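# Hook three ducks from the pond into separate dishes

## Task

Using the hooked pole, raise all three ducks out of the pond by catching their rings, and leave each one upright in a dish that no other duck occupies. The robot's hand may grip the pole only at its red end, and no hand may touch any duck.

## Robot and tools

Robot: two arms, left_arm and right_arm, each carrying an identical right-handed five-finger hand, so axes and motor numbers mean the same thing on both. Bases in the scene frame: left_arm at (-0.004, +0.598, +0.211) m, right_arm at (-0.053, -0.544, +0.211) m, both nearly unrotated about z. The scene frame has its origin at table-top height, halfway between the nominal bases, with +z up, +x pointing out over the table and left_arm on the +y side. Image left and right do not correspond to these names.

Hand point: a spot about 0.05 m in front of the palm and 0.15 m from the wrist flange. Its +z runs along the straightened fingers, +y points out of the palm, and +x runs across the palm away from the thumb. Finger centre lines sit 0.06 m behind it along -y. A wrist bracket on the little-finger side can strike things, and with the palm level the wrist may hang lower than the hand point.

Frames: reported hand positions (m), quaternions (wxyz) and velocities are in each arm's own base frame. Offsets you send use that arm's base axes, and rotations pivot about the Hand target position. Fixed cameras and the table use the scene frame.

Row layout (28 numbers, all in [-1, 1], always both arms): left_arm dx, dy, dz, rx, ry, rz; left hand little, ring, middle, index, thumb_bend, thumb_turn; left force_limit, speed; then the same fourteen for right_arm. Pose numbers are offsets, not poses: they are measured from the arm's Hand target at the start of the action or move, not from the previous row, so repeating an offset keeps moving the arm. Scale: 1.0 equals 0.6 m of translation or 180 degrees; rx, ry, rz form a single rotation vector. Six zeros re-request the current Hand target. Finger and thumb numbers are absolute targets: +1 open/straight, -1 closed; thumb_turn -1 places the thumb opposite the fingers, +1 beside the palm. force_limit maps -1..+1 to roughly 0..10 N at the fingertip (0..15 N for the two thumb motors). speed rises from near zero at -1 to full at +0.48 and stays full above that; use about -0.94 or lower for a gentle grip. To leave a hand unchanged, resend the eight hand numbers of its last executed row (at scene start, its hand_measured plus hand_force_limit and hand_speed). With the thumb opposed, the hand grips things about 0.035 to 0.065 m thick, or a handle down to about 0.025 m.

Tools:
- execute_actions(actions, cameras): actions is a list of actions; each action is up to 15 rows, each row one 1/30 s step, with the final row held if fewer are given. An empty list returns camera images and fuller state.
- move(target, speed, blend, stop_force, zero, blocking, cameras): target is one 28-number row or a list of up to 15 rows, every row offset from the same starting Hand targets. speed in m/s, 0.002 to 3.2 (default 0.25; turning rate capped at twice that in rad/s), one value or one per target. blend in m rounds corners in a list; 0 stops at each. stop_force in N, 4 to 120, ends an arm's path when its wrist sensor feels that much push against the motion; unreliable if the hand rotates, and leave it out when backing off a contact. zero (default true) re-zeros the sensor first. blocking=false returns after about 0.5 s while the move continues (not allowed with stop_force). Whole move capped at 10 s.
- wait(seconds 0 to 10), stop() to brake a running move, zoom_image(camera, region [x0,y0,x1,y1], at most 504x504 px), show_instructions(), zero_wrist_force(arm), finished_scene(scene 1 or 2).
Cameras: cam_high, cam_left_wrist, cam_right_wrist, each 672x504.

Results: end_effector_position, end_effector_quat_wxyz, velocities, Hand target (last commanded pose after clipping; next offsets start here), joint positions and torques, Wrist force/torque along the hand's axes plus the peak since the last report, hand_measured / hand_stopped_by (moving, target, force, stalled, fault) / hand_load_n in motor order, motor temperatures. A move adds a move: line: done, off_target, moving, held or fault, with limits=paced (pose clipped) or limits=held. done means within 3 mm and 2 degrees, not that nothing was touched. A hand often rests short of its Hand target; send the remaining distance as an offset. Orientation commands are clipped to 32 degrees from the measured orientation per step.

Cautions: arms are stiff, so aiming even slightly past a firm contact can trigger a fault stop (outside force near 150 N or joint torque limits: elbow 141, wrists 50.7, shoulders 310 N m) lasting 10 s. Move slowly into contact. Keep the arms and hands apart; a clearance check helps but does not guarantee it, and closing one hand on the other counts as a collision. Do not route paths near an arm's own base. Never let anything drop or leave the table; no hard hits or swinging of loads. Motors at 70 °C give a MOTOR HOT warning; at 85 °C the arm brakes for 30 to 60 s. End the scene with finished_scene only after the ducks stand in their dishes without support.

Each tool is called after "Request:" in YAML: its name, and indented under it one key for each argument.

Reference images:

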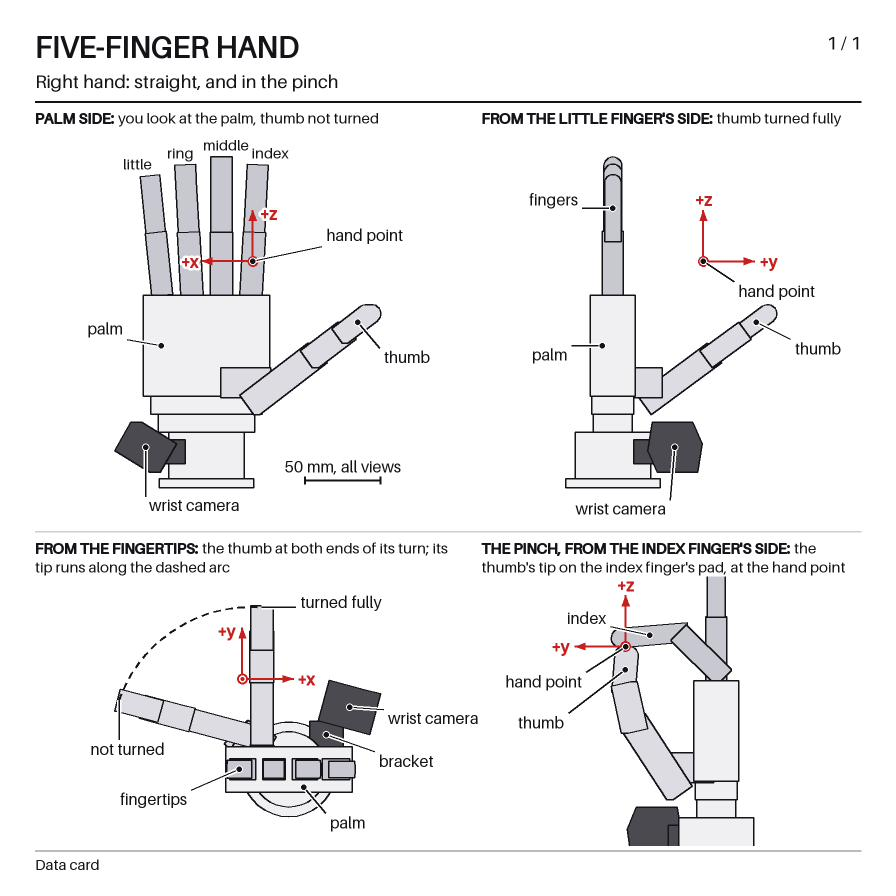

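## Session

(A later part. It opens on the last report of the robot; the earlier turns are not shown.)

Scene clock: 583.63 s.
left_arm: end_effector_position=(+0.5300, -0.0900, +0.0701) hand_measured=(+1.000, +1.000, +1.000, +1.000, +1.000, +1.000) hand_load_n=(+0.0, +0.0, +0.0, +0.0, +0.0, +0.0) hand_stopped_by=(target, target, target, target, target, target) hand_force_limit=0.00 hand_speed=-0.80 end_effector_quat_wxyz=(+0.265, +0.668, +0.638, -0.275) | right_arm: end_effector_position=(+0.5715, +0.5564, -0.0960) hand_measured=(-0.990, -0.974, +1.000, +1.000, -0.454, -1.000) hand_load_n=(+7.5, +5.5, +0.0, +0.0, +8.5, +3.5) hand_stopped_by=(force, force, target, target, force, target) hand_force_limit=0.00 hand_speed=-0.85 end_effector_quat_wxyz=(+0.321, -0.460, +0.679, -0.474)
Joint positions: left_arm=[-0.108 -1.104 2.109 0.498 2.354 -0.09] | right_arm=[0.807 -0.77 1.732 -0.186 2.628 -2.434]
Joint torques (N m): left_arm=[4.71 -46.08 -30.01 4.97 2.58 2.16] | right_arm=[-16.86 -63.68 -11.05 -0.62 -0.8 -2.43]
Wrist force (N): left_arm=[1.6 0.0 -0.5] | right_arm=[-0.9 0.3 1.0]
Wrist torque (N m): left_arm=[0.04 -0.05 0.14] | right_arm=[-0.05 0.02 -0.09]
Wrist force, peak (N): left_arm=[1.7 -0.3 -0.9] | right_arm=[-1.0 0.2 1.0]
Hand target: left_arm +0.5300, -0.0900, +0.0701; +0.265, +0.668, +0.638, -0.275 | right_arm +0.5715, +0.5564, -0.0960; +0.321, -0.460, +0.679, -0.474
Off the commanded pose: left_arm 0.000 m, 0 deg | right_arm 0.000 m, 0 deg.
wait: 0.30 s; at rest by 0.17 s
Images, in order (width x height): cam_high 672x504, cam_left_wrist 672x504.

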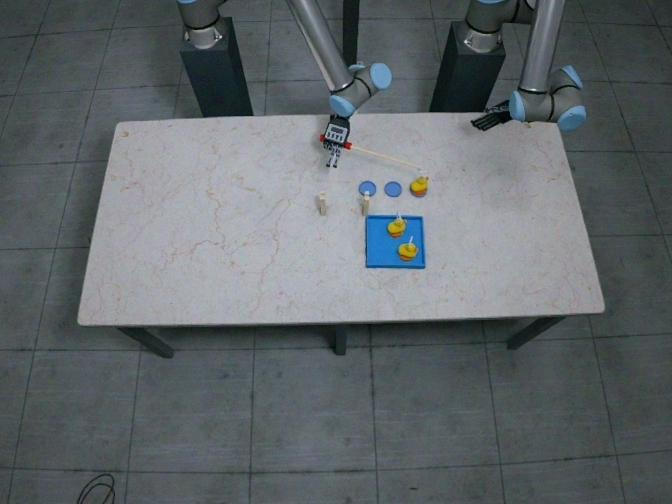

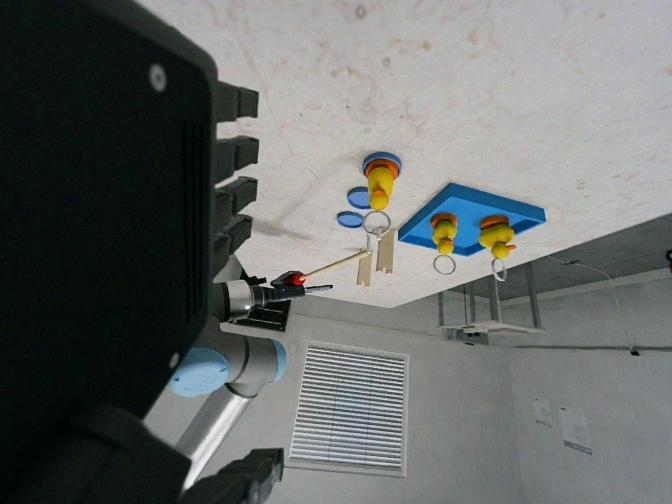

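Request:
move:
  target: [0,0,0,0,0,0,1,1,1,1,1,1,0,-0.8,0,0,-0.0425,0,0,0,-1,-0.985,1,1,-0.98,-1,0.0,-0.85]
  speed: 0.015
  cameras: ["cam_high", "cam_left_wrist"]

Request:
zoom_image:
  camera: "cam_high"
  region: [405, 160, 435, 200]

Request:
zoom_image:
  camera: "cam_left_wrist"
  region: [345, 145, 425, 255]

Scene clock: 590.63 s.
left_arm: end_effector_position=(+0.5300, -0.0900, +0.0701) hand_measured=(+1.000, +1.000, +1.000, +1.000, +1.000, +1.000) hand_load_n=(+0.0, +0.0, +0.0, +0.0, +0.0, +0.0) hand_stopped_by=(target, target, target, target, target, target) hand_force_limit=0.00 hand_speed=-0.80 end_effector_quat_wxyz=(+0.265, +0.668, +0.638, -0.275) | right_arm: end_effector_position=(+0.5714, +0.5564, -0.1213) hand_measured=(-0.990, -0.974, +1.000, +1.000, -0.454, -1.000) hand_load_n=(+7.5, +5.5, +0.0, +0.0, +8.0, +3.5) hand_stopped_by=(force, force, target, target, force, target) hand_force_limit=0.00 hand_speed=-0.85 end_effector_quat_wxyz=(+0.321, -0.459, +0.679, -0.474)
Joint positions: left_arm=[-0.108 -1.104 2.109 0.498 2.354 -0.09] | right_arm=[0.807 -0.735 1.728 -0.217 2.628 -2.434]
Joint torques (N m): left_arm=[5.15 -47.33 -29.96 4.74 2.41 2.13] | right_arm=[-17 -65.81 -29.02 -0.74 -0.77 1.08]
Wrist force (N): left_arm=[1.5 -0.2 -0.4] | right_arm=[-0.9 0.2 1.1]
Wrist torque (N m): left_arm=[0.01 -0.02 0.13] | right_arm=[-0.06 0.06 -0.13]
Wrist force, peak (N): left_arm=[1.9 -0.1 -0.8] | right_arm=[-1.1 -0.3 1.2]
Hand target: left_arm +0.5300, -0.0900, +0.0701; +0.265, +0.668, +0.638, -0.275 | right_arm +0.5715, +0.5564, -0.1215; +0.321, -0.460, +0.679, -0.474
Off the commanded pose: left_arm 0.000 m, 0 deg | right_arm 0.000 m, 0 deg.
move: done
Images, in order (width x height): cam_high 672x504, cam_left_wrist 672x504.

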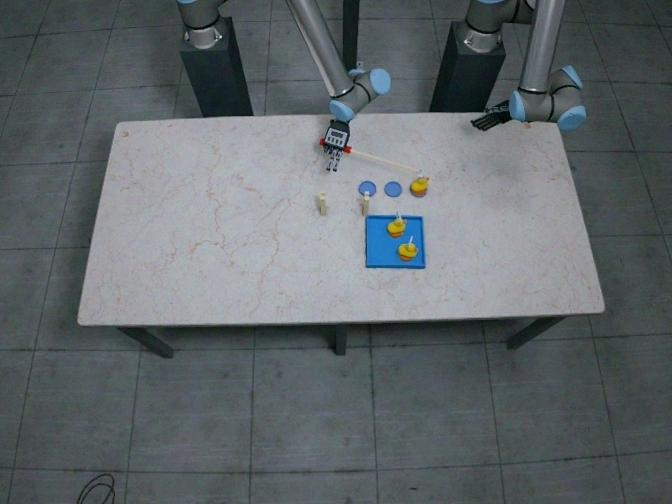

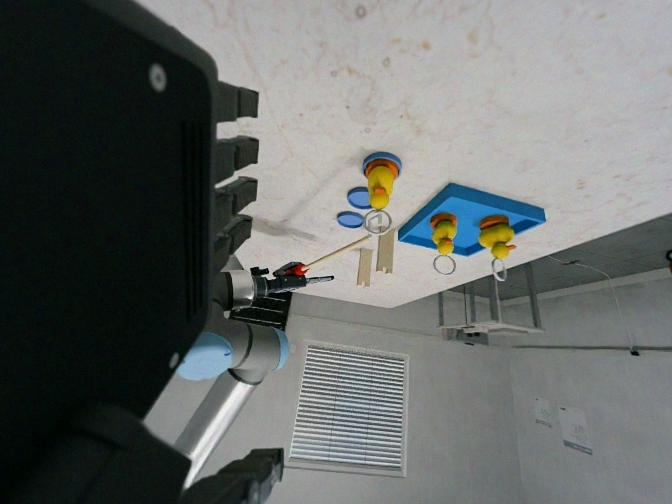

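Scaled by 12.600 from the camera's 672x504 image, which has a finer 960x720 frame.

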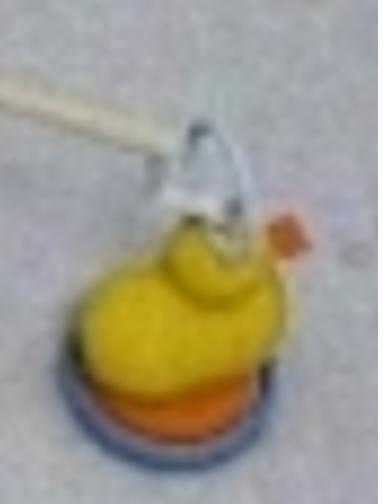

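Scaled by 4.582 from the camera's 672x504 image, which has a finer 960x720 frame.

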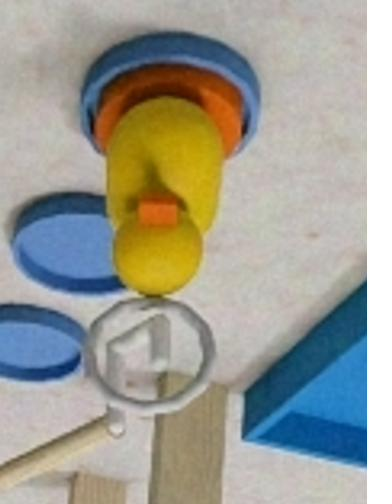

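Request:
move:
  target:
    - [0,0,0,0,0,0,1,1,1,1,1,1,0,-0.8,0,0,0.0067,0,0,0,-1,-0.985,1,1,-0.98,-1,0.0,-0.85]
    - [0,0,0,0,0,0,1,1,1,1,1,1,0,-0.8,-0.0358,-0.0933,0.0067,0,0,0,-1,-0.985,1,1,-0.98,-1,0.0,-0.85]
  speed: [0.02,0.03]
  cameras: ["cam_high", "cam_left_wrist"]

Request:
zoom_image:
  camera: "cam_high"
  region: [405, 160, 435, 200]

Request:
zoom_image:
  camera: "cam_left_wrist"
  region: [345, 145, 425, 255]

Scene clock: 613.97 s.
left_arm: end_effector_position=(+0.5300, -0.0900, +0.0701) hand_measured=(+1.000, +1.000, +1.000, +1.000, +1.000, +1.000) hand_load_n=(+0.0, +0.0, +0.0, +0.0, +0.0, +0.0) hand_stopped_by=(target, target, target, target, target, target) hand_force_limit=0.00 hand_speed=-0.80 end_effector_quat_wxyz=(+0.265, +0.668, +0.638, -0.275) | right_arm: end_effector_position=(+0.5500, +0.5006, -0.1175) hand_measured=(-0.990, -0.974, +1.000, +1.000, -0.454, -1.000) hand_load_n=(+7.5, +5.5, +0.0, +0.0, +8.0, +3.5) hand_stopped_by=(force, force, target, target, force, target) hand_force_limit=0.00 hand_speed=-0.85 end_effector_quat_wxyz=(+0.321, -0.459, +0.679, -0.474)
Joint positions: left_arm=[-0.108 -1.104 2.109 0.498 2.354 -0.09] | right_arm=[0.77 -0.802 1.869 -0.335 2.601 -2.485]
Joint torques (N m): left_arm=[3.06 -45.69 -29.58 5.19 2.05 2.42] | right_arm=[-12.4 -79.15 -10.22 -1.05 -0.46 -2.23]
Wrist force (N): left_arm=[1.4 -0.1 -0.7] | right_arm=[-0.7 0.4 0.9]
Wrist torque (N m): left_arm=[0.05 0.00 0.13] | right_arm=[0.00 0.08 -0.09]
Wrist force, peak (N): left_arm=[2.0 -0.2 -0.8] | right_arm=[-0.9 0.2 1.4]
Hand target: left_arm +0.5300, -0.0900, +0.0701; +0.265, +0.668, +0.638, -0.275 | right_arm +0.5500, +0.5004, -0.1175; +0.321, -0.460, +0.679, -0.474
Off the commanded pose: left_arm 0.000 m, 0 deg | right_arm 0.000 m, 0 deg.
move: done
Images, in order (width x height): cam_high 672x504, cam_left_wrist 672x504.

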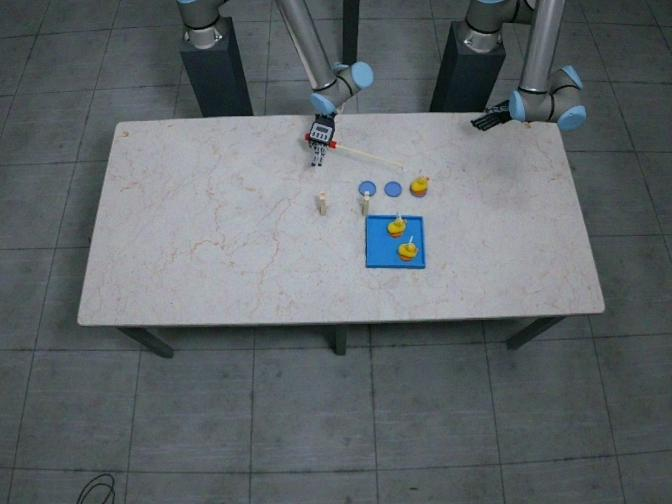

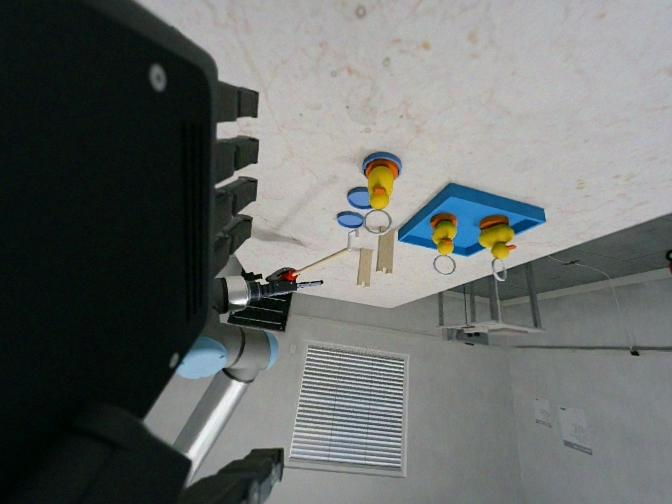

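Scaled by 12.600 from the camera's 672x504 image, which has a finer 960x720 frame.

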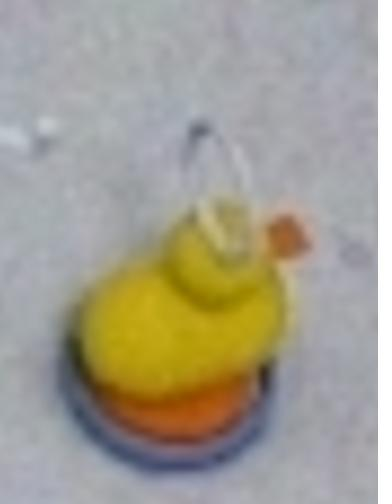

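Scaled by 4.582 from the camera's 672x504 image, which has a finer 960x720 frame.

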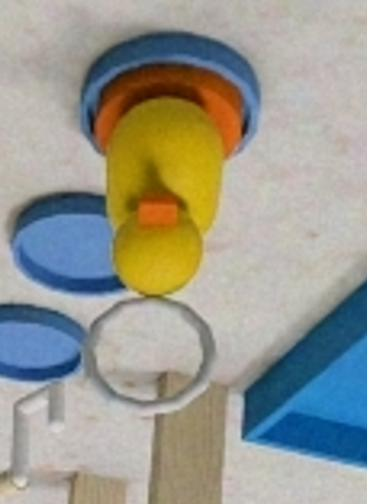

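Request:
move:
  target:
    - [0,0,0,0,0,0,1,1,1,1,1,1,0,-0.8,0,0,0.2292,0,0,0,-1,-0.985,1,1,-0.98,-1,0.0,-0.85]
    - [0,0,0,0,0,0,1,1,1,1,1,1,0,-0.8,0.67,-0.145,0.2292,0,0,0.111,-1,-0.985,1,1,-0.98,-1,0.0,-0.85]
  speed: [0.1,0.12]
  blend: [0.02,0]

Request:
move:
  target: [0,0,0,0,0,0,1,1,1,1,1,1,0,-0.8,0,0,-0.2067,0,0,0,-1,-0.985,1,1,-0.98,-1,0.0,-0.85]
  speed: 0.1
  cameras: ["cam_high", "cam_left_wrist"]

Request:
zoom_image:
  camera: "cam_left_wrist"
  region: [460, 240, 520, 300]

Request:
zoom_image:
  camera: "cam_high"
  region: [384, 222, 424, 262]

Scene clock: 640.70 s.
left_arm: end_effector_position=(+0.5300, -0.0900, +0.0701) hand_measured=(+1.000, +1.000, +1.000, +1.000, +1.000, +1.000) hand_load_n=(+0.0, +0.0, +0.0, +0.0, +0.0, +0.0) hand_stopped_by=(target, target, target, target, target, target) hand_force_limit=0.00 hand_speed=-0.80 end_effector_quat_wxyz=(+0.265, +0.668, +0.638, -0.275) | right_arm: end_effector_position=(+0.9518, +0.4134, +0.0200) hand_measured=(-0.990, -0.974, +1.000, +1.000, -0.454, -1.000) hand_load_n=(+7.5, +5.5, +0.0, +0.0, +8.0, +3.5) hand_stopped_by=(force, force, target, target, force, target) hand_force_limit=0.00 hand_speed=-0.85 end_effector_quat_wxyz=(-0.398, +0.570, -0.589, +0.411)
Joint positions: left_arm=[-0.108 -1.104 2.109 0.498 2.354 -0.09] | right_arm=[0.282 -0.855 1.542 -0.319 1.866 -3.03]
Joint torques (N m): left_arm=[2.96 -46.68 -30.7 4.62 2.22 2.14] | right_arm=[-17.02 -75.13 -41.55 3.85 -1.92 -2.81]
Wrist force (N): left_arm=[1.5 -0.2 -0.9] | right_arm=[-0.5 0.0 1.1]
Wrist torque (N m): left_arm=[0.02 -0.04 0.13] | right_arm=[-0.06 0.00 -0.09]
Wrist force, peak (N): left_arm=[1.9 -0.1 -1.0] | right_arm=[-0.9 1.0 1.4]
Hand target: left_arm +0.5300, -0.0900, +0.0701; +0.265, +0.668, +0.638, -0.275 | right_arm +0.9520, +0.4134, +0.0200; -0.398, +0.570, -0.589, +0.411
Off the commanded pose: left_arm 0.000 m, 0 deg | right_arm 0.000 m, 0 deg.
move: done

Scene clock: 642.50 s.
left_arm: end_effector_position=(+0.5300, -0.0900, +0.0701) hand_measured=(+1.000, +1.000, +1.000, +1.000, +1.000, +1.000) hand_load_n=(-0.5, +0.0, +0.0, +0.0, +0.0, +0.0) hand_stopped_by=(target, target, target, target, target, target) hand_force_limit=0.00 hand_speed=-0.80 end_effector_quat_wxyz=(+0.265, +0.668, +0.638, -0.275) | right_arm: end_effector_position=(+0.9520, +0.4134, -0.1037) hand_measured=(-0.990, -0.974, +1.000, +1.000, -0.454, -1.000) hand_load_n=(+7.5, +5.5, +0.0, +0.0, +8.0, +3.5) hand_stopped_by=(force, force, target, target, force, target) hand_force_limit=0.00 hand_speed=-0.85 end_effector_quat_wxyz=(-0.398, +0.570, -0.589, +0.411)
Joint positions: left_arm=[-0.108 -1.104 2.109 0.498 2.354 -0.09] | right_arm=[0.282 -0.715 1.555 -0.472 1.865 -3.03]
Joint torques (N m): left_arm=[4.2 -46.13 -29.05 4.78 2.19 1.94] | right_arm=[-7.62 -74.89 -36.77 -2.59 -0.3 -0.27]
Wrist force (N): left_arm=[1.5 0.0 -0.7] | right_arm=[-0.5 0.5 1.3]
Wrist torque (N m): left_arm=[0.05 -0.02 0.13] | right_arm=[-0.01 0.00 -0.08]
Wrist force, peak (N): left_arm=[1.9 -0.2 -0.6] | right_arm=[-0.6 0.5 1.5]
Hand target: left_arm +0.5300, -0.0900, +0.0701; +0.265, +0.668, +0.638, -0.275 | right_arm +0.9520, +0.4134, -0.1040; -0.398, +0.570, -0.589, +0.411
Off the commanded pose: left_arm 0.000 m, 0 deg | right_arm 0.000 m, 0 deg.
move: done
Images, in order (width x height): cam_high 672x504, cam_left_wrist 672x504.

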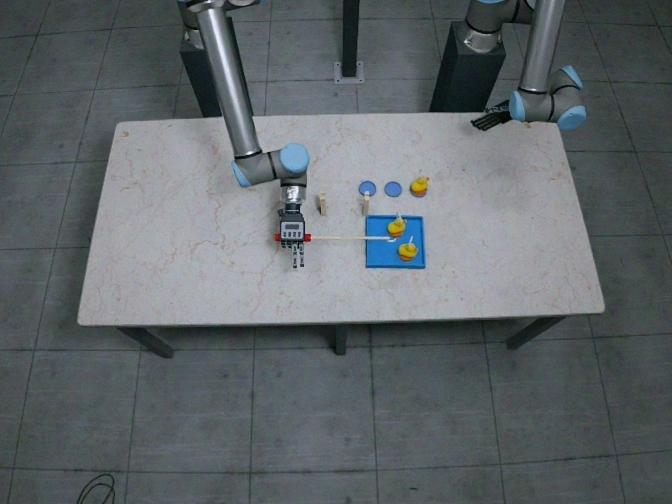

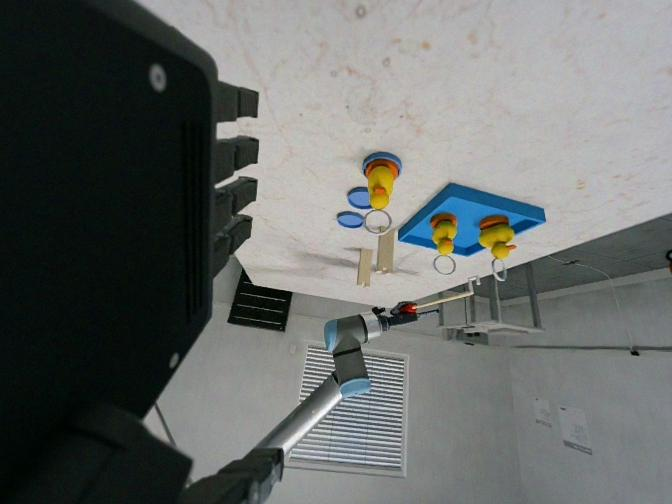

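Scaled by 8.400 from the camera's 672x504 image, which has a finer 960x720 frame.

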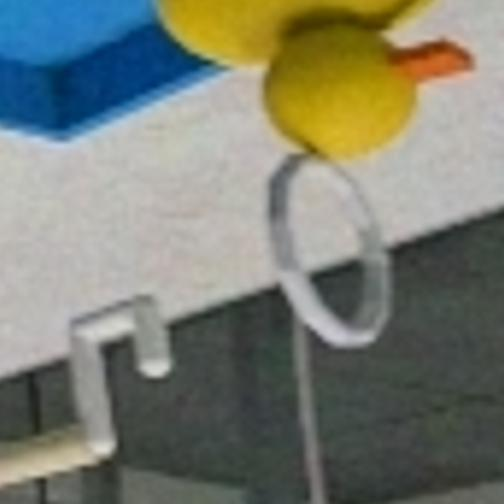

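Scaled by 12.600 from the camera's 672x504 image, which has a finer 960x720 frame.

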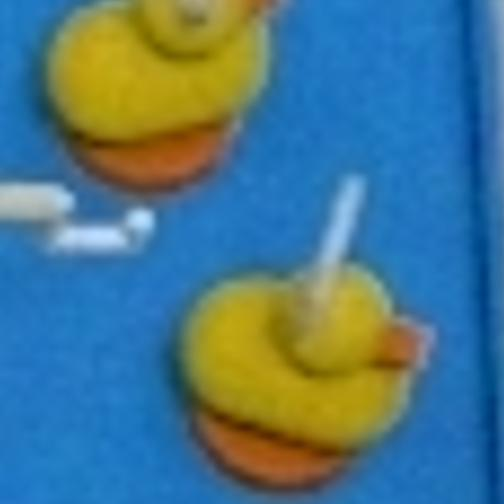

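Request:
move:
  target:
    - [0,0,0,0,0,0,1,1,1,1,1,1,0,-0.8,0.0033,0,-0.0107,0,0,0,-1,-0.985,1,1,-0.98,-1,0.0,-0.85]
    - [0,0,0,0,0,0,1,1,1,1,1,1,0,-0.8,0.0033,0.1118,-0.0107,0,0,0,-1,-0.985,1,1,-0.98,-1,0.0,-0.85]
  speed: 0.03
  cameras: ["cam_high", "cam_left_wrist"]

Request:
zoom_image:
  camera: "cam_left_wrist"
  region: [460, 240, 520, 300]

Request:
zoom_image:
  camera: "cam_high"
  region: [384, 222, 424, 262]

Scene clock: 655.27 s.
left_arm: end_effector_position=(+0.5300, -0.0900, +0.0701) hand_measured=(+1.000, +1.000, +1.000, +1.000, +1.000, +1.000) hand_load_n=(+0.0, +0.0, +0.0, +0.0, +0.0, -0.5) hand_stopped_by=(target, target, target, target, target, target) hand_force_limit=0.00 hand_speed=-0.80 end_effector_quat_wxyz=(+0.265, +0.668, +0.638, -0.275) | right_arm: end_effector_position=(+0.9539, +0.4802, -0.1104) hand_measured=(-0.990, -0.974, +1.000, +1.000, -0.454, -1.000) hand_load_n=(+7.5, +6.0, +0.0, +0.0, +8.0, +3.5) hand_stopped_by=(force, force, target, target, force, target) hand_force_limit=0.00 hand_speed=-0.85 end_effector_quat_wxyz=(-0.398, +0.570, -0.589, +0.411)
Joint positions: left_arm=[-0.108 -1.104 2.109 0.498 2.354 -0.09] | right_arm=[0.358 -0.665 1.462 -0.42 1.937 -3.001]
Joint torques (N m): left_arm=[3.93 -46.2 -29.17 4.88 1.93 2.09] | right_arm=[16.89 -81.27 -38.64 3.38 2.24 2.07]
Wrist force (N): left_arm=[1.5 -0.2 -0.9] | right_arm=[-0.6 0.4 0.9]
Wrist torque (N m): left_arm=[0.03 -0.01 0.13] | right_arm=[-0.01 0.05 -0.30]
Wrist force, peak (N): left_arm=[1.7 -0.1 -1.1] | right_arm=[-0.6 0.6 1.5]
Hand target: left_arm +0.5300, -0.0900, +0.0701; +0.265, +0.668, +0.638, -0.275 | right_arm +0.9540, +0.4805, -0.1104; -0.398, +0.570, -0.589, +0.411
Off the commanded pose: left_arm 0.000 m, 0 deg | right_arm 0.000 m, 0 deg.
move: done
Images, in order (width x height): cam_high 672x504, cam_left_wrist 672x504.

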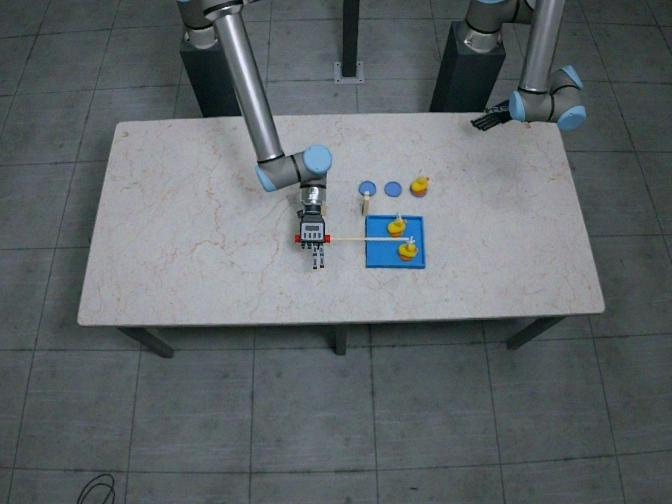

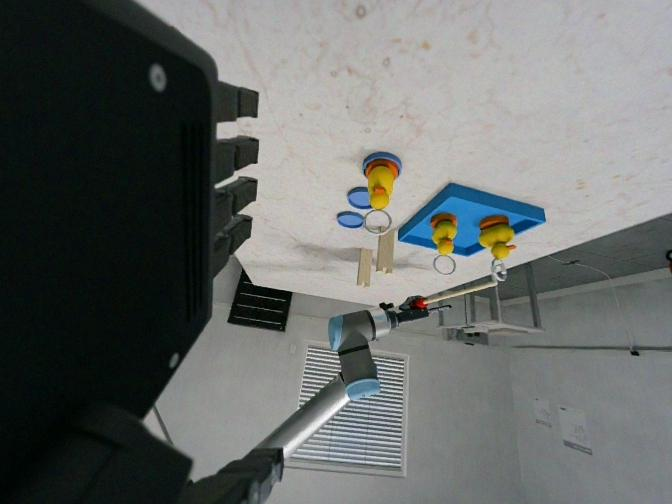

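Scaled by 8.400 from the camera's 672x504 image, which has a finer 960x720 frame.

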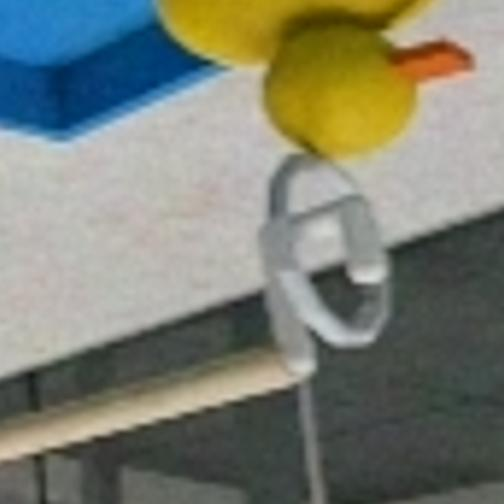

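Scaled by 12.600 from the camera's 672x504 image, which has a finer 960x720 frame.

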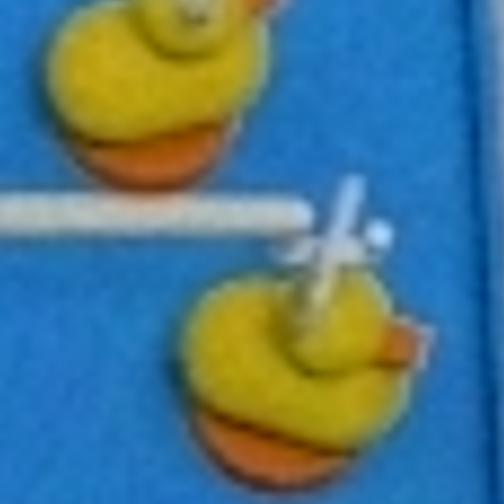

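Request:
move:
  target:
    - [0,0,0,0,0,0,1,1,1,1,1,1,0,-0.8,0,0,0.0583,0,0,0,-1,-0.985,1,1,-0.98,-1,0.0,-0.85]
    - [0,0,0,0,0,0,1,1,1,1,1,1,0,-0.8,0,0,0.3233,0,0,0,-1,-0.985,1,1,-0.98,-1,0.0,-0.85]
  speed: [0.025,0.05]
  blend: [0.01,0]
  cameras: ["cam_high", "cam_left_wrist"]

Request:
zoom_image:
  camera: "cam_high"
  region: [350, 200, 430, 266]

Scene clock: 669.63 s.
left_arm: end_effector_position=(+0.5300, -0.0900, +0.0701) hand_measured=(+1.000, +1.000, +1.000, +1.000, +1.000, +1.000) hand_load_n=(+0.0, +0.0, +0.0, +0.0, +0.0, -0.5) hand_stopped_by=(target, target, target, target, target, target) hand_force_limit=0.00 hand_speed=-0.80 end_effector_quat_wxyz=(+0.265, +0.668, +0.638, -0.275) | right_arm: end_effector_position=(+0.9539, +0.4805, +0.0832) hand_measured=(-0.990, -0.974, +1.000, +1.000, -0.454, -1.000) hand_load_n=(+7.0, +5.5, +0.0, +0.0, +8.5, +3.5) hand_stopped_by=(force, force, target, target, force, target) hand_force_limit=0.00 hand_speed=-0.85 end_effector_quat_wxyz=(-0.398, +0.570, -0.589, +0.411)
Joint positions: left_arm=[-0.108 -1.104 2.109 0.498 2.354 -0.09] | right_arm=[0.359 -0.865 1.425 -0.183 1.937 -3.001]
Joint torques (N m): left_arm=[4.64 -46.23 -30.07 4.72 1.97 2] | right_arm=[14.54 -92.97 -41.69 3.08 0.33 -0.43]
Wrist force (N): left_arm=[1.6 0.0 -0.7] | right_arm=[-0.7 1.3 0.8]
Wrist torque (N m): left_arm=[0.04 -0.04 0.14] | right_arm=[0.06 0.14 -0.51]
Wrist force, peak (N): left_arm=[2.0 -0.2 -0.9] | right_arm=[-0.9 1.5 1.1]
Hand target: left_arm +0.5300, -0.0900, +0.0701; +0.265, +0.668, +0.638, -0.275 | right_arm +0.9540, +0.4805, +0.0835; -0.398, +0.570, -0.589, +0.411
Off the commanded pose: left_arm 0.000 m, 0 deg | right_arm 0.000 m, 0 deg.
move: done
Images, in order (width x height): cam_high 672x504, cam_left_wrist 672x504.

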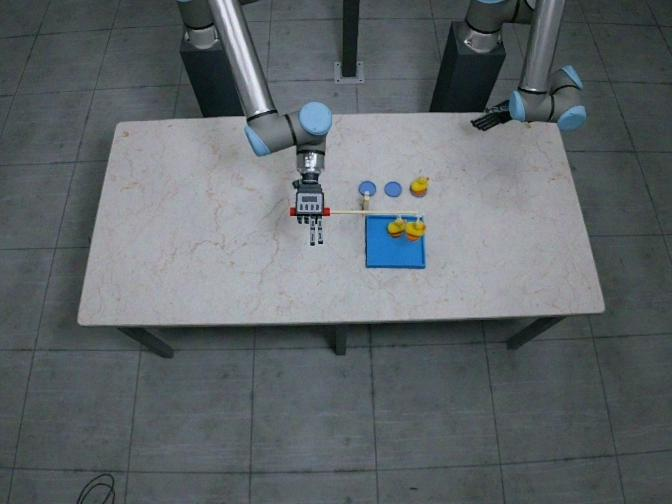

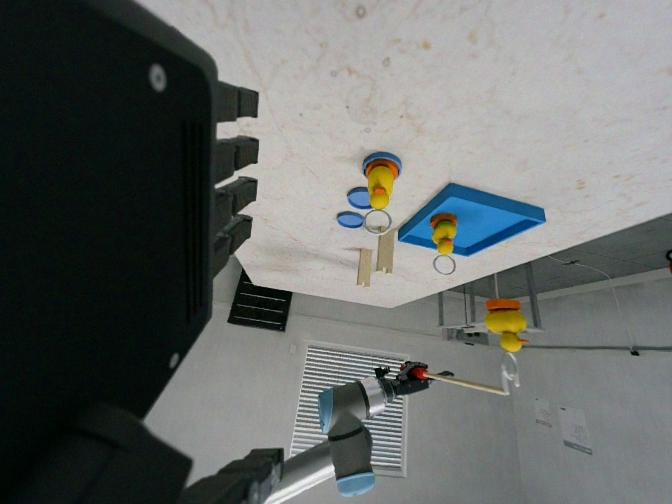

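Scaled by 6.300 from the camera's 672x504 image, which has a finer 960x720 frame.

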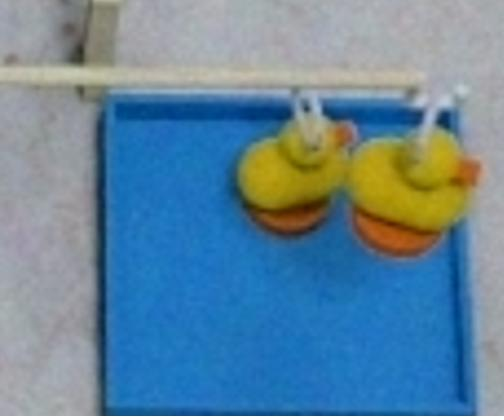

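Request:
move:
  target: [0,0,0,0,0,0,1,1,1,1,1,1,0,-0.8,-0.645,-0.0467,0,0,0,-0.111,-1,-0.985,1,1,-0.98,-1,0.0,-0.85]
  speed: 0.065

Request:
move:
  target: [0,0,0,0,0,0,1,1,1,1,1,1,0,-0.8,0,0,-0.2658,0,0,0,-1,-0.985,1,1,-0.98,-1,0.0,-0.85]
  speed: 0.05

Request:
wait:
  seconds: 4
  cameras: ["cam_high", "cam_left_wrist"]

Request:
zoom_image:
  camera: "cam_high"
  region: [376, 164, 412, 200]

Request:
wait:
  seconds: 0.3
  cameras: ["cam_high"]

Request:
zoom_image:
  camera: "cam_high"
  region: [376, 164, 412, 200]

Scene clock: 684.77 s.
left_arm: end_effector_position=(+0.5300, -0.0900, +0.0701) hand_measured=(+1.000, +1.000, +1.000, +1.000, +1.000, +1.000) hand_load_n=(+0.0, +0.0, +0.0, +0.0, +0.0, +0.0) hand_stopped_by=(target, target, target, target, target, target) hand_force_limit=0.00 hand_speed=-0.80 end_effector_quat_wxyz=(+0.265, +0.668, +0.638, -0.275) | right_arm: end_effector_position=(+0.5671, +0.4525, +0.0835) hand_measured=(-0.990, -0.974, +1.000, +1.000, -0.454, -1.000) hand_load_n=(+7.0, +5.5, +0.0, +0.0, +8.5, +3.0) hand_stopped_by=(force, force, target, target, force, target) hand_force_limit=0.00 hand_speed=-0.85 end_effector_quat_wxyz=(+0.321, -0.460, +0.679, -0.474)
Joint positions: left_arm=[-0.108 -1.104 2.109 0.498 2.354 -0.09] | right_arm=[0.692 -1.131 1.925 -0.14 2.541 -2.577]
Joint torques (N m): left_arm=[2.62 -46.79 -29.96 4.98 1.82 1.87] | right_arm=[20.36 -72.9 -17.41 6.21 3.09 2.15]
Wrist force (N): left_arm=[1.4 -0.3 -0.6] | right_arm=[-0.8 1.2 1.2]
Wrist torque (N m): left_arm=[0.01 -0.01 0.12] | right_arm=[0.05 0.16 -0.54]
Wrist force, peak (N): left_arm=[2.1 -0.3 -0.8] | right_arm=[-1.0 1.0 1.8]
Hand target: left_arm +0.5300, -0.0900, +0.0701; +0.265, +0.668, +0.638, -0.275 | right_arm +0.5670, +0.4525, +0.0835; +0.321, -0.460, +0.679, -0.474
Off the commanded pose: left_arm 0.000 m, 0 deg | right_arm 0.000 m, 0 deg.
move: done

Scene clock: 688.47 s.
left_arm: end_effector_position=(+0.5300, -0.0900, +0.0701) hand_measured=(+1.000, +1.000, +1.000, +1.000, +1.000, +1.000) hand_load_n=(+0.0, +0.0, +0.0, +0.0, +0.0, -0.5) hand_stopped_by=(target, target, target, target, target, target) hand_force_limit=0.00 hand_speed=-0.80 end_effector_quat_wxyz=(+0.265, +0.668, +0.638, -0.275) | right_arm: end_effector_position=(+0.5669, +0.4525, -0.0757) hand_measured=(-0.990, -0.974, +1.000, +1.000, -0.454, -1.000) hand_load_n=(+7.0, +6.0, +0.0, +0.0, +8.5, +3.5) hand_stopped_by=(force, force, target, target, force, target) hand_force_limit=0.00 hand_speed=-0.85 end_effector_quat_wxyz=(+0.321, -0.460, +0.679, -0.474)
Joint positions: left_arm=[-0.108 -1.104 2.109 0.498 2.354 -0.09] | right_arm=[0.692 -0.908 1.958 -0.395 2.541 -2.577]
Joint torques (N m): left_arm=[3.62 -47.11 -30.39 4.9 1.79 1.44] | right_arm=[16.15 -64.53 -27.57 -1.22 2.65 -1.77]
Wrist force (N): left_arm=[1.5 0.0 -0.6] | right_arm=[-1.0 1.2 1.5]
Wrist torque (N m): left_arm=[0.05 -0.02 0.13] | right_arm=[0.01 0.21 -0.53]
Wrist force, peak (N): left_arm=[2.0 0.0 -0.9] | right_arm=[-1.0 1.4 1.8]
Hand target: left_arm +0.5300, -0.0900, +0.0701; +0.265, +0.668, +0.638, -0.275 | right_arm +0.5670, +0.4525, -0.0759; +0.321, -0.460, +0.679, -0.474
Off the commanded pose: left_arm 0.000 m, 0 deg | right_arm 0.000 m, 0 deg.
move: done

Scene clock: 692.47 s.
left_arm: end_effector_position=(+0.5300, -0.0900, +0.0701) hand_measured=(+1.000, +1.000, +1.000, +1.000, +1.000, +1.000) hand_load_n=(+0.0, +0.0, +0.5, +0.0, +0.0, -0.5) hand_stopped_by=(target, target, target, target, target, target) hand_force_limit=0.00 hand_speed=-0.80 end_effector_quat_wxyz=(+0.265, +0.668, +0.638, -0.275) | right_arm: end_effector_position=(+0.5670, +0.4525, -0.0759) hand_measured=(-0.990, -0.974, +1.000, +1.000, -0.454, -1.000) hand_load_n=(+7.0, +5.5, +0.0, +0.0, +8.5, +3.0) hand_stopped_by=(force, force, target, target, force, target) hand_force_limit=0.00 hand_speed=-0.85 end_effector_quat_wxyz=(+0.321, -0.460, +0.679, -0.474)
Joint positions: left_arm=[-0.108 -1.104 2.109 0.498 2.354 -0.09] | right_arm=[0.692 -0.908 1.958 -0.395 2.541 -2.577]
Joint torques (N m): left_arm=[5.14 -45.39 -29.62 4.84 1.63 1.61] | right_arm=[-0.9 -55.81 -27.07 -1.38 0.8 -2.2]
Wrist force (N): left_arm=[1.5 0.0 -0.9] | right_arm=[-0.7 0.8 1.6]
Wrist torque (N m): left_arm=[0.06 -0.03 0.14] | right_arm=[-0.02 0.16 -0.51]
Wrist force, peak (N): left_arm=[1.8 -0.1 -0.9] | right_arm=[-1.0 1.6 1.6]
Hand target: left_arm +0.5300, -0.0900, +0.0701; +0.265, +0.668, +0.638, -0.275 | right_arm +0.5670, +0.4525, -0.0759; +0.321, -0.460, +0.679, -0.474
Off the commanded pose: left_arm 0.000 m, 0 deg | right_arm 0.000 m, 0 deg.
wait: 4.00 s; at rest by 0.17 s
Images, in order (width x height): cam_high 672x504, cam_left_wrist 672x504.

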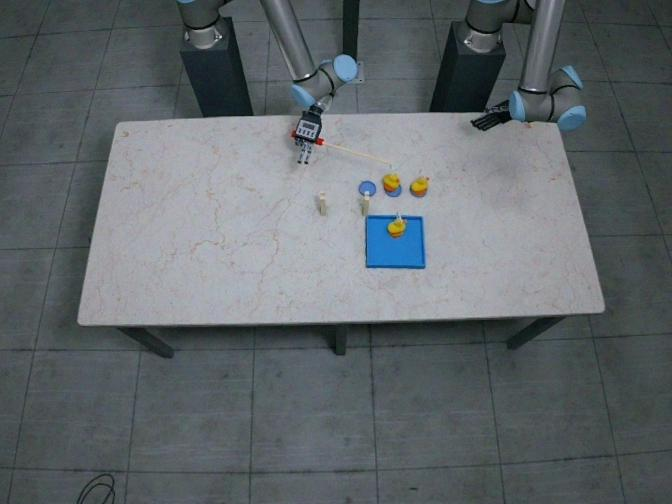

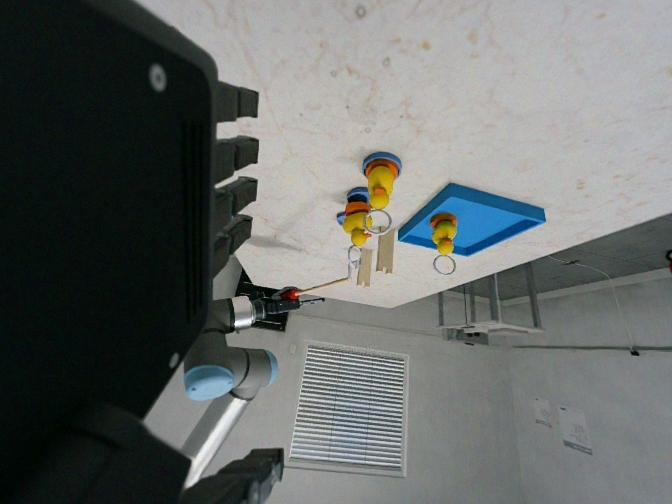

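Scaled by 14.000 from the camera's 672x504 image, which has a finer 960x720 frame.

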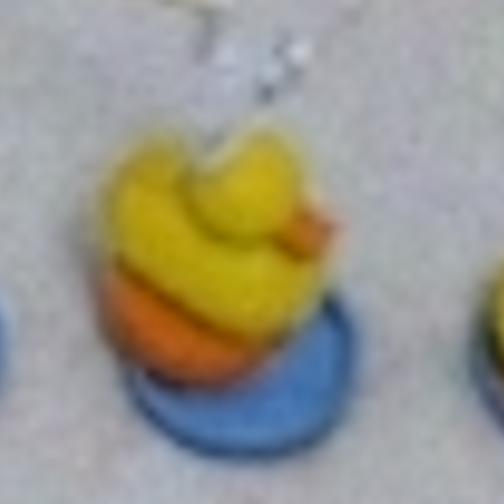

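Scene clock: 692.77 s.
left_arm: end_effector_position=(+0.5300, -0.0900, +0.0701) hand_measured=(+1.000, +1.000, +1.000, +1.000, +1.000, +1.000) hand_load_n=(+0.0, +0.0, +0.0, +0.0, +0.0, +0.0) hand_stopped_by=(target, target, target, target, target, target) hand_force_limit=0.00 hand_speed=-0.80 end_effector_quat_wxyz=(+0.265, +0.668, +0.638, -0.275) | right_arm: end_effector_position=(+0.5670, +0.4525, -0.0759) hand_measured=(-0.990, -0.974, +1.000, +1.000, -0.454, -1.000) hand_load_n=(+7.0, +5.5, +0.0, +0.0, +8.5, +3.5) hand_stopped_by=(force, force, target, target, force, target) hand_force_limit=0.00 hand_speed=-0.85 end_effector_quat_wxyz=(+0.321, -0.460, +0.679, -0.474)
Joint positions: left_arm=[-0.108 -1.104 2.109 0.498 2.354 -0.09] | right_arm=[0.692 -0.908 1.958 -0.395 2.541 -2.577]
Joint torques (N m): left_arm=[5.12 -46.31 -29.37 5.05 1.56 1.65] | right_arm=[-1.85 -54.79 -27.03 -1.26 0.88 -2.37]
Wrist force (N): left_arm=[1.3 -0.1 -0.6] | right_arm=[-0.9 0.9 1.5]
Wrist torque (N m): left_arm=[0.03 -0.02 0.13] | right_arm=[0.00 0.20 -0.52]
Wrist force, peak (N): left_arm=[1.7 -0.3 -0.4] | right_arm=[-0.8 1.3 1.5]
Hand target: left_arm +0.5300, -0.0900, +0.0701; +0.265, +0.668, +0.638, -0.275 | right_arm +0.5670, +0.4525, -0.0759; +0.321, -0.460, +0.679, -0.474
Off the commanded pose: left_arm 0.000 m, 0 deg | right_arm 0.000 m, 0 deg.
wait: 0.30 s; at rest by 0.17 s
Images, in order (width x height): cam_high 672x504.

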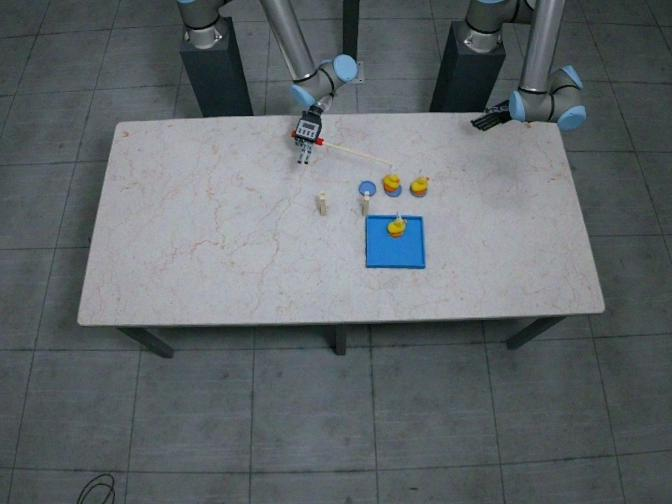

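Scaled by 14.000 from the camera's 672x504 image, which has a finer 960x720 frame.

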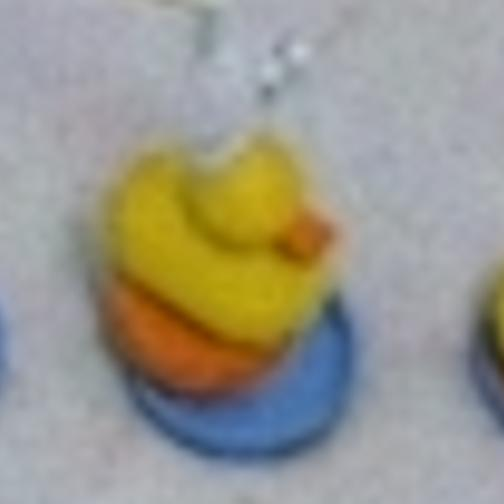

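Request:
move:
  target: [0,0,0,0,0,0,1,1,1,1,1,1,0,-0.8,0.0017,0.0242,-0.01,0,0,0,-1,-0.985,1,1,-0.98,-1,0.0,-0.85]
  speed: 0.01

Request:
wait:
  seconds: 5
  cameras: ["cam_high", "cam_left_wrist"]

Request:
zoom_image:
  camera: "cam_high"
  region: [379, 170, 409, 200]

Request:
zoom_image:
  camera: "cam_left_wrist"
  region: [325, 170, 405, 280]

Request:
wait:
  seconds: 0.3
  cameras: ["cam_high"]

Request:
zoom_image:
  camera: "cam_high"
  region: [379, 170, 409, 200]

Scene clock: 703.73 s.
left_arm: end_effector_position=(+0.5300, -0.0900, +0.0701) hand_measured=(+1.000, +1.000, +1.000, +1.000, +1.000, +1.000) hand_load_n=(+0.5, +0.0, +0.0, +0.0, +0.0, +0.0) hand_stopped_by=(target, target, target, target, target, target) hand_force_limit=0.00 hand_speed=-0.80 end_effector_quat_wxyz=(+0.265, +0.668, +0.638, -0.275) | right_arm: end_effector_position=(+0.5680, +0.4668, -0.0819) hand_measured=(-0.990, -0.974, +1.000, +1.000, -0.454, -1.000) hand_load_n=(+7.0, +5.5, +0.0, +0.0, +8.5, +3.5) hand_stopped_by=(force, force, target, target, force, target) hand_force_limit=0.00 hand_speed=-0.85 end_effector_quat_wxyz=(+0.321, -0.460, +0.679, -0.474)
Joint positions: left_arm=[-0.108 -1.104 2.109 0.498 2.354 -0.09] | right_arm=[0.709 -0.884 1.928 -0.373 2.555 -2.558]
Joint torques (N m): left_arm=[2.17 -47.54 -29.47 4.44 1.5 1.52] | right_arm=[17.35 -57.12 -27.17 5.65 2.73 3.02]
Wrist force (N): left_arm=[1.5 0.0 -0.5] | right_arm=[-0.5 0.9 1.5]
Wrist torque (N m): left_arm=[0.04 -0.03 0.13] | right_arm=[-0.02 0.12 -0.57]
Wrist force, peak (N): left_arm=[1.9 -0.3 -0.9] | right_arm=[-1.0 1.3 1.8]
Hand target: left_arm +0.5300, -0.0900, +0.0701; +0.265, +0.668, +0.638, -0.275 | right_arm +0.5680, +0.4670, -0.0819; +0.321, -0.460, +0.679, -0.474
Off the commanded pose: left_arm 0.000 m, 0 deg | right_arm 0.000 m, 0 deg.
move: done

Scene clock: 708.73 s.
left_arm: end_effector_position=(+0.5300, -0.0900, +0.0701) hand_measured=(+1.000, +1.000, +1.000, +1.000, +1.000, +1.000) hand_load_n=(+0.0, +0.0, +0.0, +0.0, +0.0, +0.0) hand_stopped_by=(target, target, target, target, target, target) hand_force_limit=0.00 hand_speed=-0.80 end_effector_quat_wxyz=(+0.265, +0.668, +0.638, -0.275) | right_arm: end_effector_position=(+0.5680, +0.4670, -0.0819) hand_measured=(-0.990, -0.974, +1.000, +1.000, -0.454, -1.000) hand_load_n=(+7.0, +5.5, +0.0, +0.0, +8.5, +3.0) hand_stopped_by=(force, force, target, target, force, target) hand_force_limit=0.00 hand_speed=-0.85 end_effector_quat_wxyz=(+0.321, -0.460, +0.679, -0.474)
Joint positions: left_arm=[-0.108 -1.104 2.109 0.498 2.354 -0.09] | right_arm=[0.709 -0.884 1.928 -0.373 2.555 -2.558]
Joint torques (N m): left_arm=[4.61 -47.15 -30 4.74 1.67 1.48] | right_arm=[16.14 -56.94 -27.62 5.33 2.71 2.84]
Wrist force (N): left_arm=[1.6 0.0 -0.6] | right_arm=[-0.6 1.0 1.3]
Wrist torque (N m): left_arm=[0.04 -0.06 0.15] | right_arm=[0.02 0.15 -0.57]
Wrist force, peak (N): left_arm=[2.0 0.1 -0.7] | right_arm=[-0.9 1.1 1.8]
Hand target: left_arm +0.5300, -0.0900, +0.0701; +0.265, +0.668, +0.638, -0.275 | right_arm +0.5680, +0.4670, -0.0819; +0.321, -0.460, +0.679, -0.474
Off the commanded pose: left_arm 0.000 m, 0 deg | right_arm 0.000 m, 0 deg.
wait: 5.00 s; at rest by 0.17 s
Images, in order (width x height): cam_high 672x504, cam_left_wrist 672x504.

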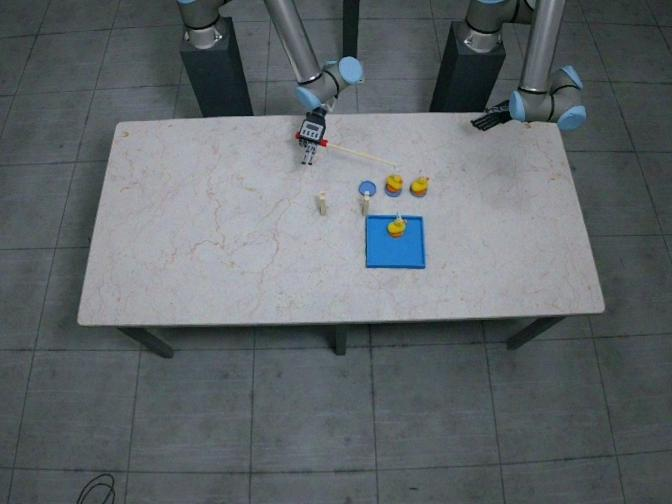

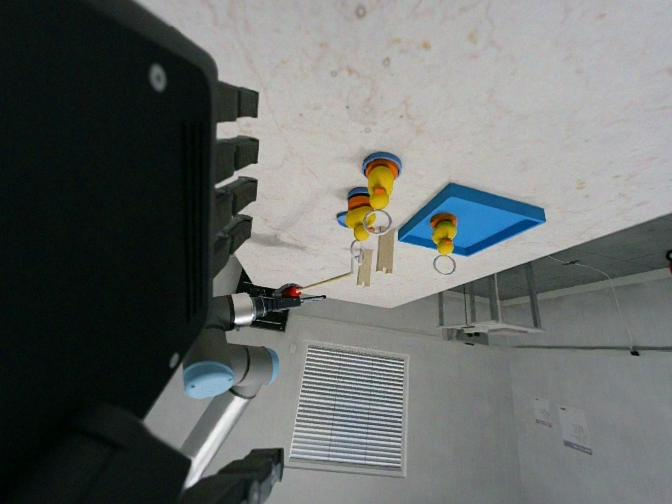

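Scaled by 16.800 from the camera's 672x504 image, which has a finer 960x720 frame.

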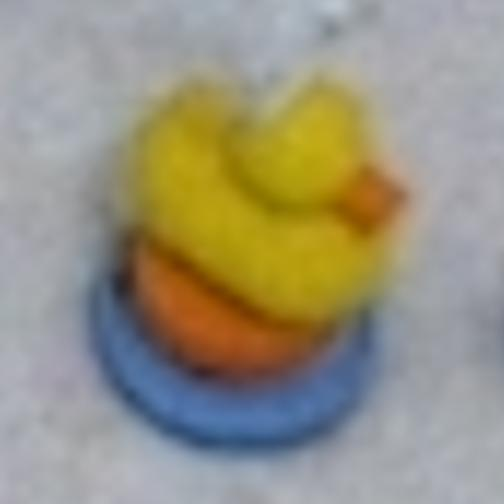

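Scaled by 4.582 from the camera's 672x504 image, which has a finer 960x720 frame.

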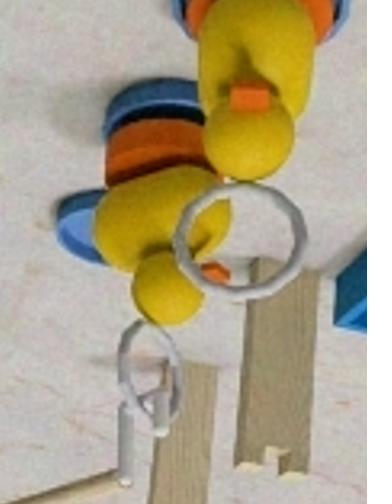

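Scene clock: 709.03 s.
left_arm: end_effector_position=(+0.5300, -0.0900, +0.0701) hand_measured=(+1.000, +1.000, +1.000, +1.000, +1.000, +1.000) hand_load_n=(+0.0, +0.0, +0.0, +0.0, +0.0, +0.0) hand_stopped_by=(target, target, target, target, target, target) hand_force_limit=0.00 hand_speed=-0.80 end_effector_quat_wxyz=(+0.265, +0.668, +0.638, -0.275) | right_arm: end_effector_position=(+0.5680, +0.4670, -0.0819) hand_measured=(-0.990, -0.974, +1.000, +1.000, -0.454, -1.000) hand_load_n=(+7.0, +5.5, +0.0, +0.0, +8.5, +3.5) hand_stopped_by=(force, force, target, target, force, target) hand_force_limit=0.00 hand_speed=-0.85 end_effector_quat_wxyz=(+0.321, -0.460, +0.679, -0.474)
Joint positions: left_arm=[-0.108 -1.104 2.109 0.498 2.354 -0.09] | right_arm=[0.709 -0.884 1.928 -0.373 2.555 -2.558]
Joint torques (N m): left_arm=[5.66 -48.01 -29.65 4.7 1.22 1.3] | right_arm=[16.99 -56.88 -27.23 5.22 2.8 2.73]
Wrist force (N): left_arm=[1.7 -0.1 -0.5] | right_arm=[-0.7 1.1 1.3]
Wrist torque (N m): left_arm=[0.02 -0.06 0.15] | right_arm=[0.04 0.16 -0.57]
Wrist force, peak (N): left_arm=[1.4 0.1 -1.1] | right_arm=[-0.8 1.3 1.5]
Hand target: left_arm +0.5300, -0.0900, +0.0701; +0.265, +0.668, +0.638, -0.275 | right_arm +0.5680, +0.4670, -0.0819; +0.321, -0.460, +0.679, -0.474
Off the commanded pose: left_arm 0.000 m, 0 deg | right_arm 0.000 m, 0 deg.
wait: 0.30 s; at rest by 0.17 s
Images, in order (width x height): cam_high 672x504.

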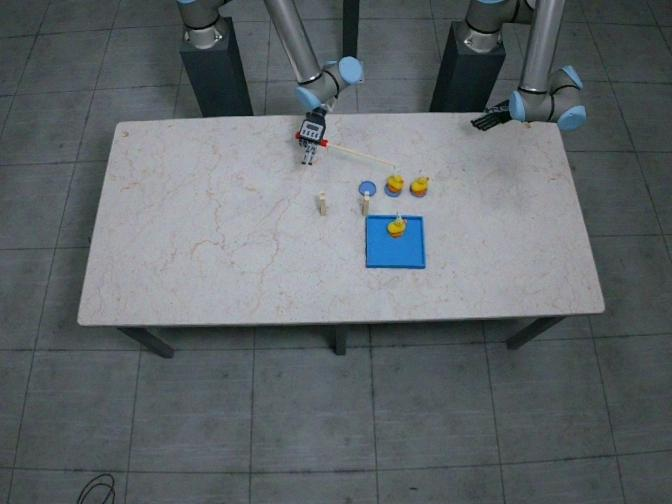

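Scaled by 16.800 from the camera's 672x504 image, which has a finer 960x720 frame.

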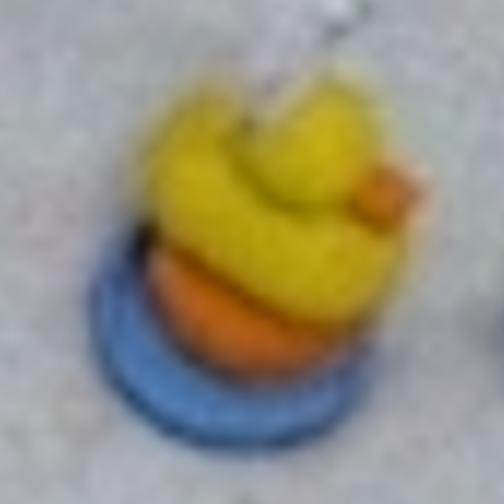

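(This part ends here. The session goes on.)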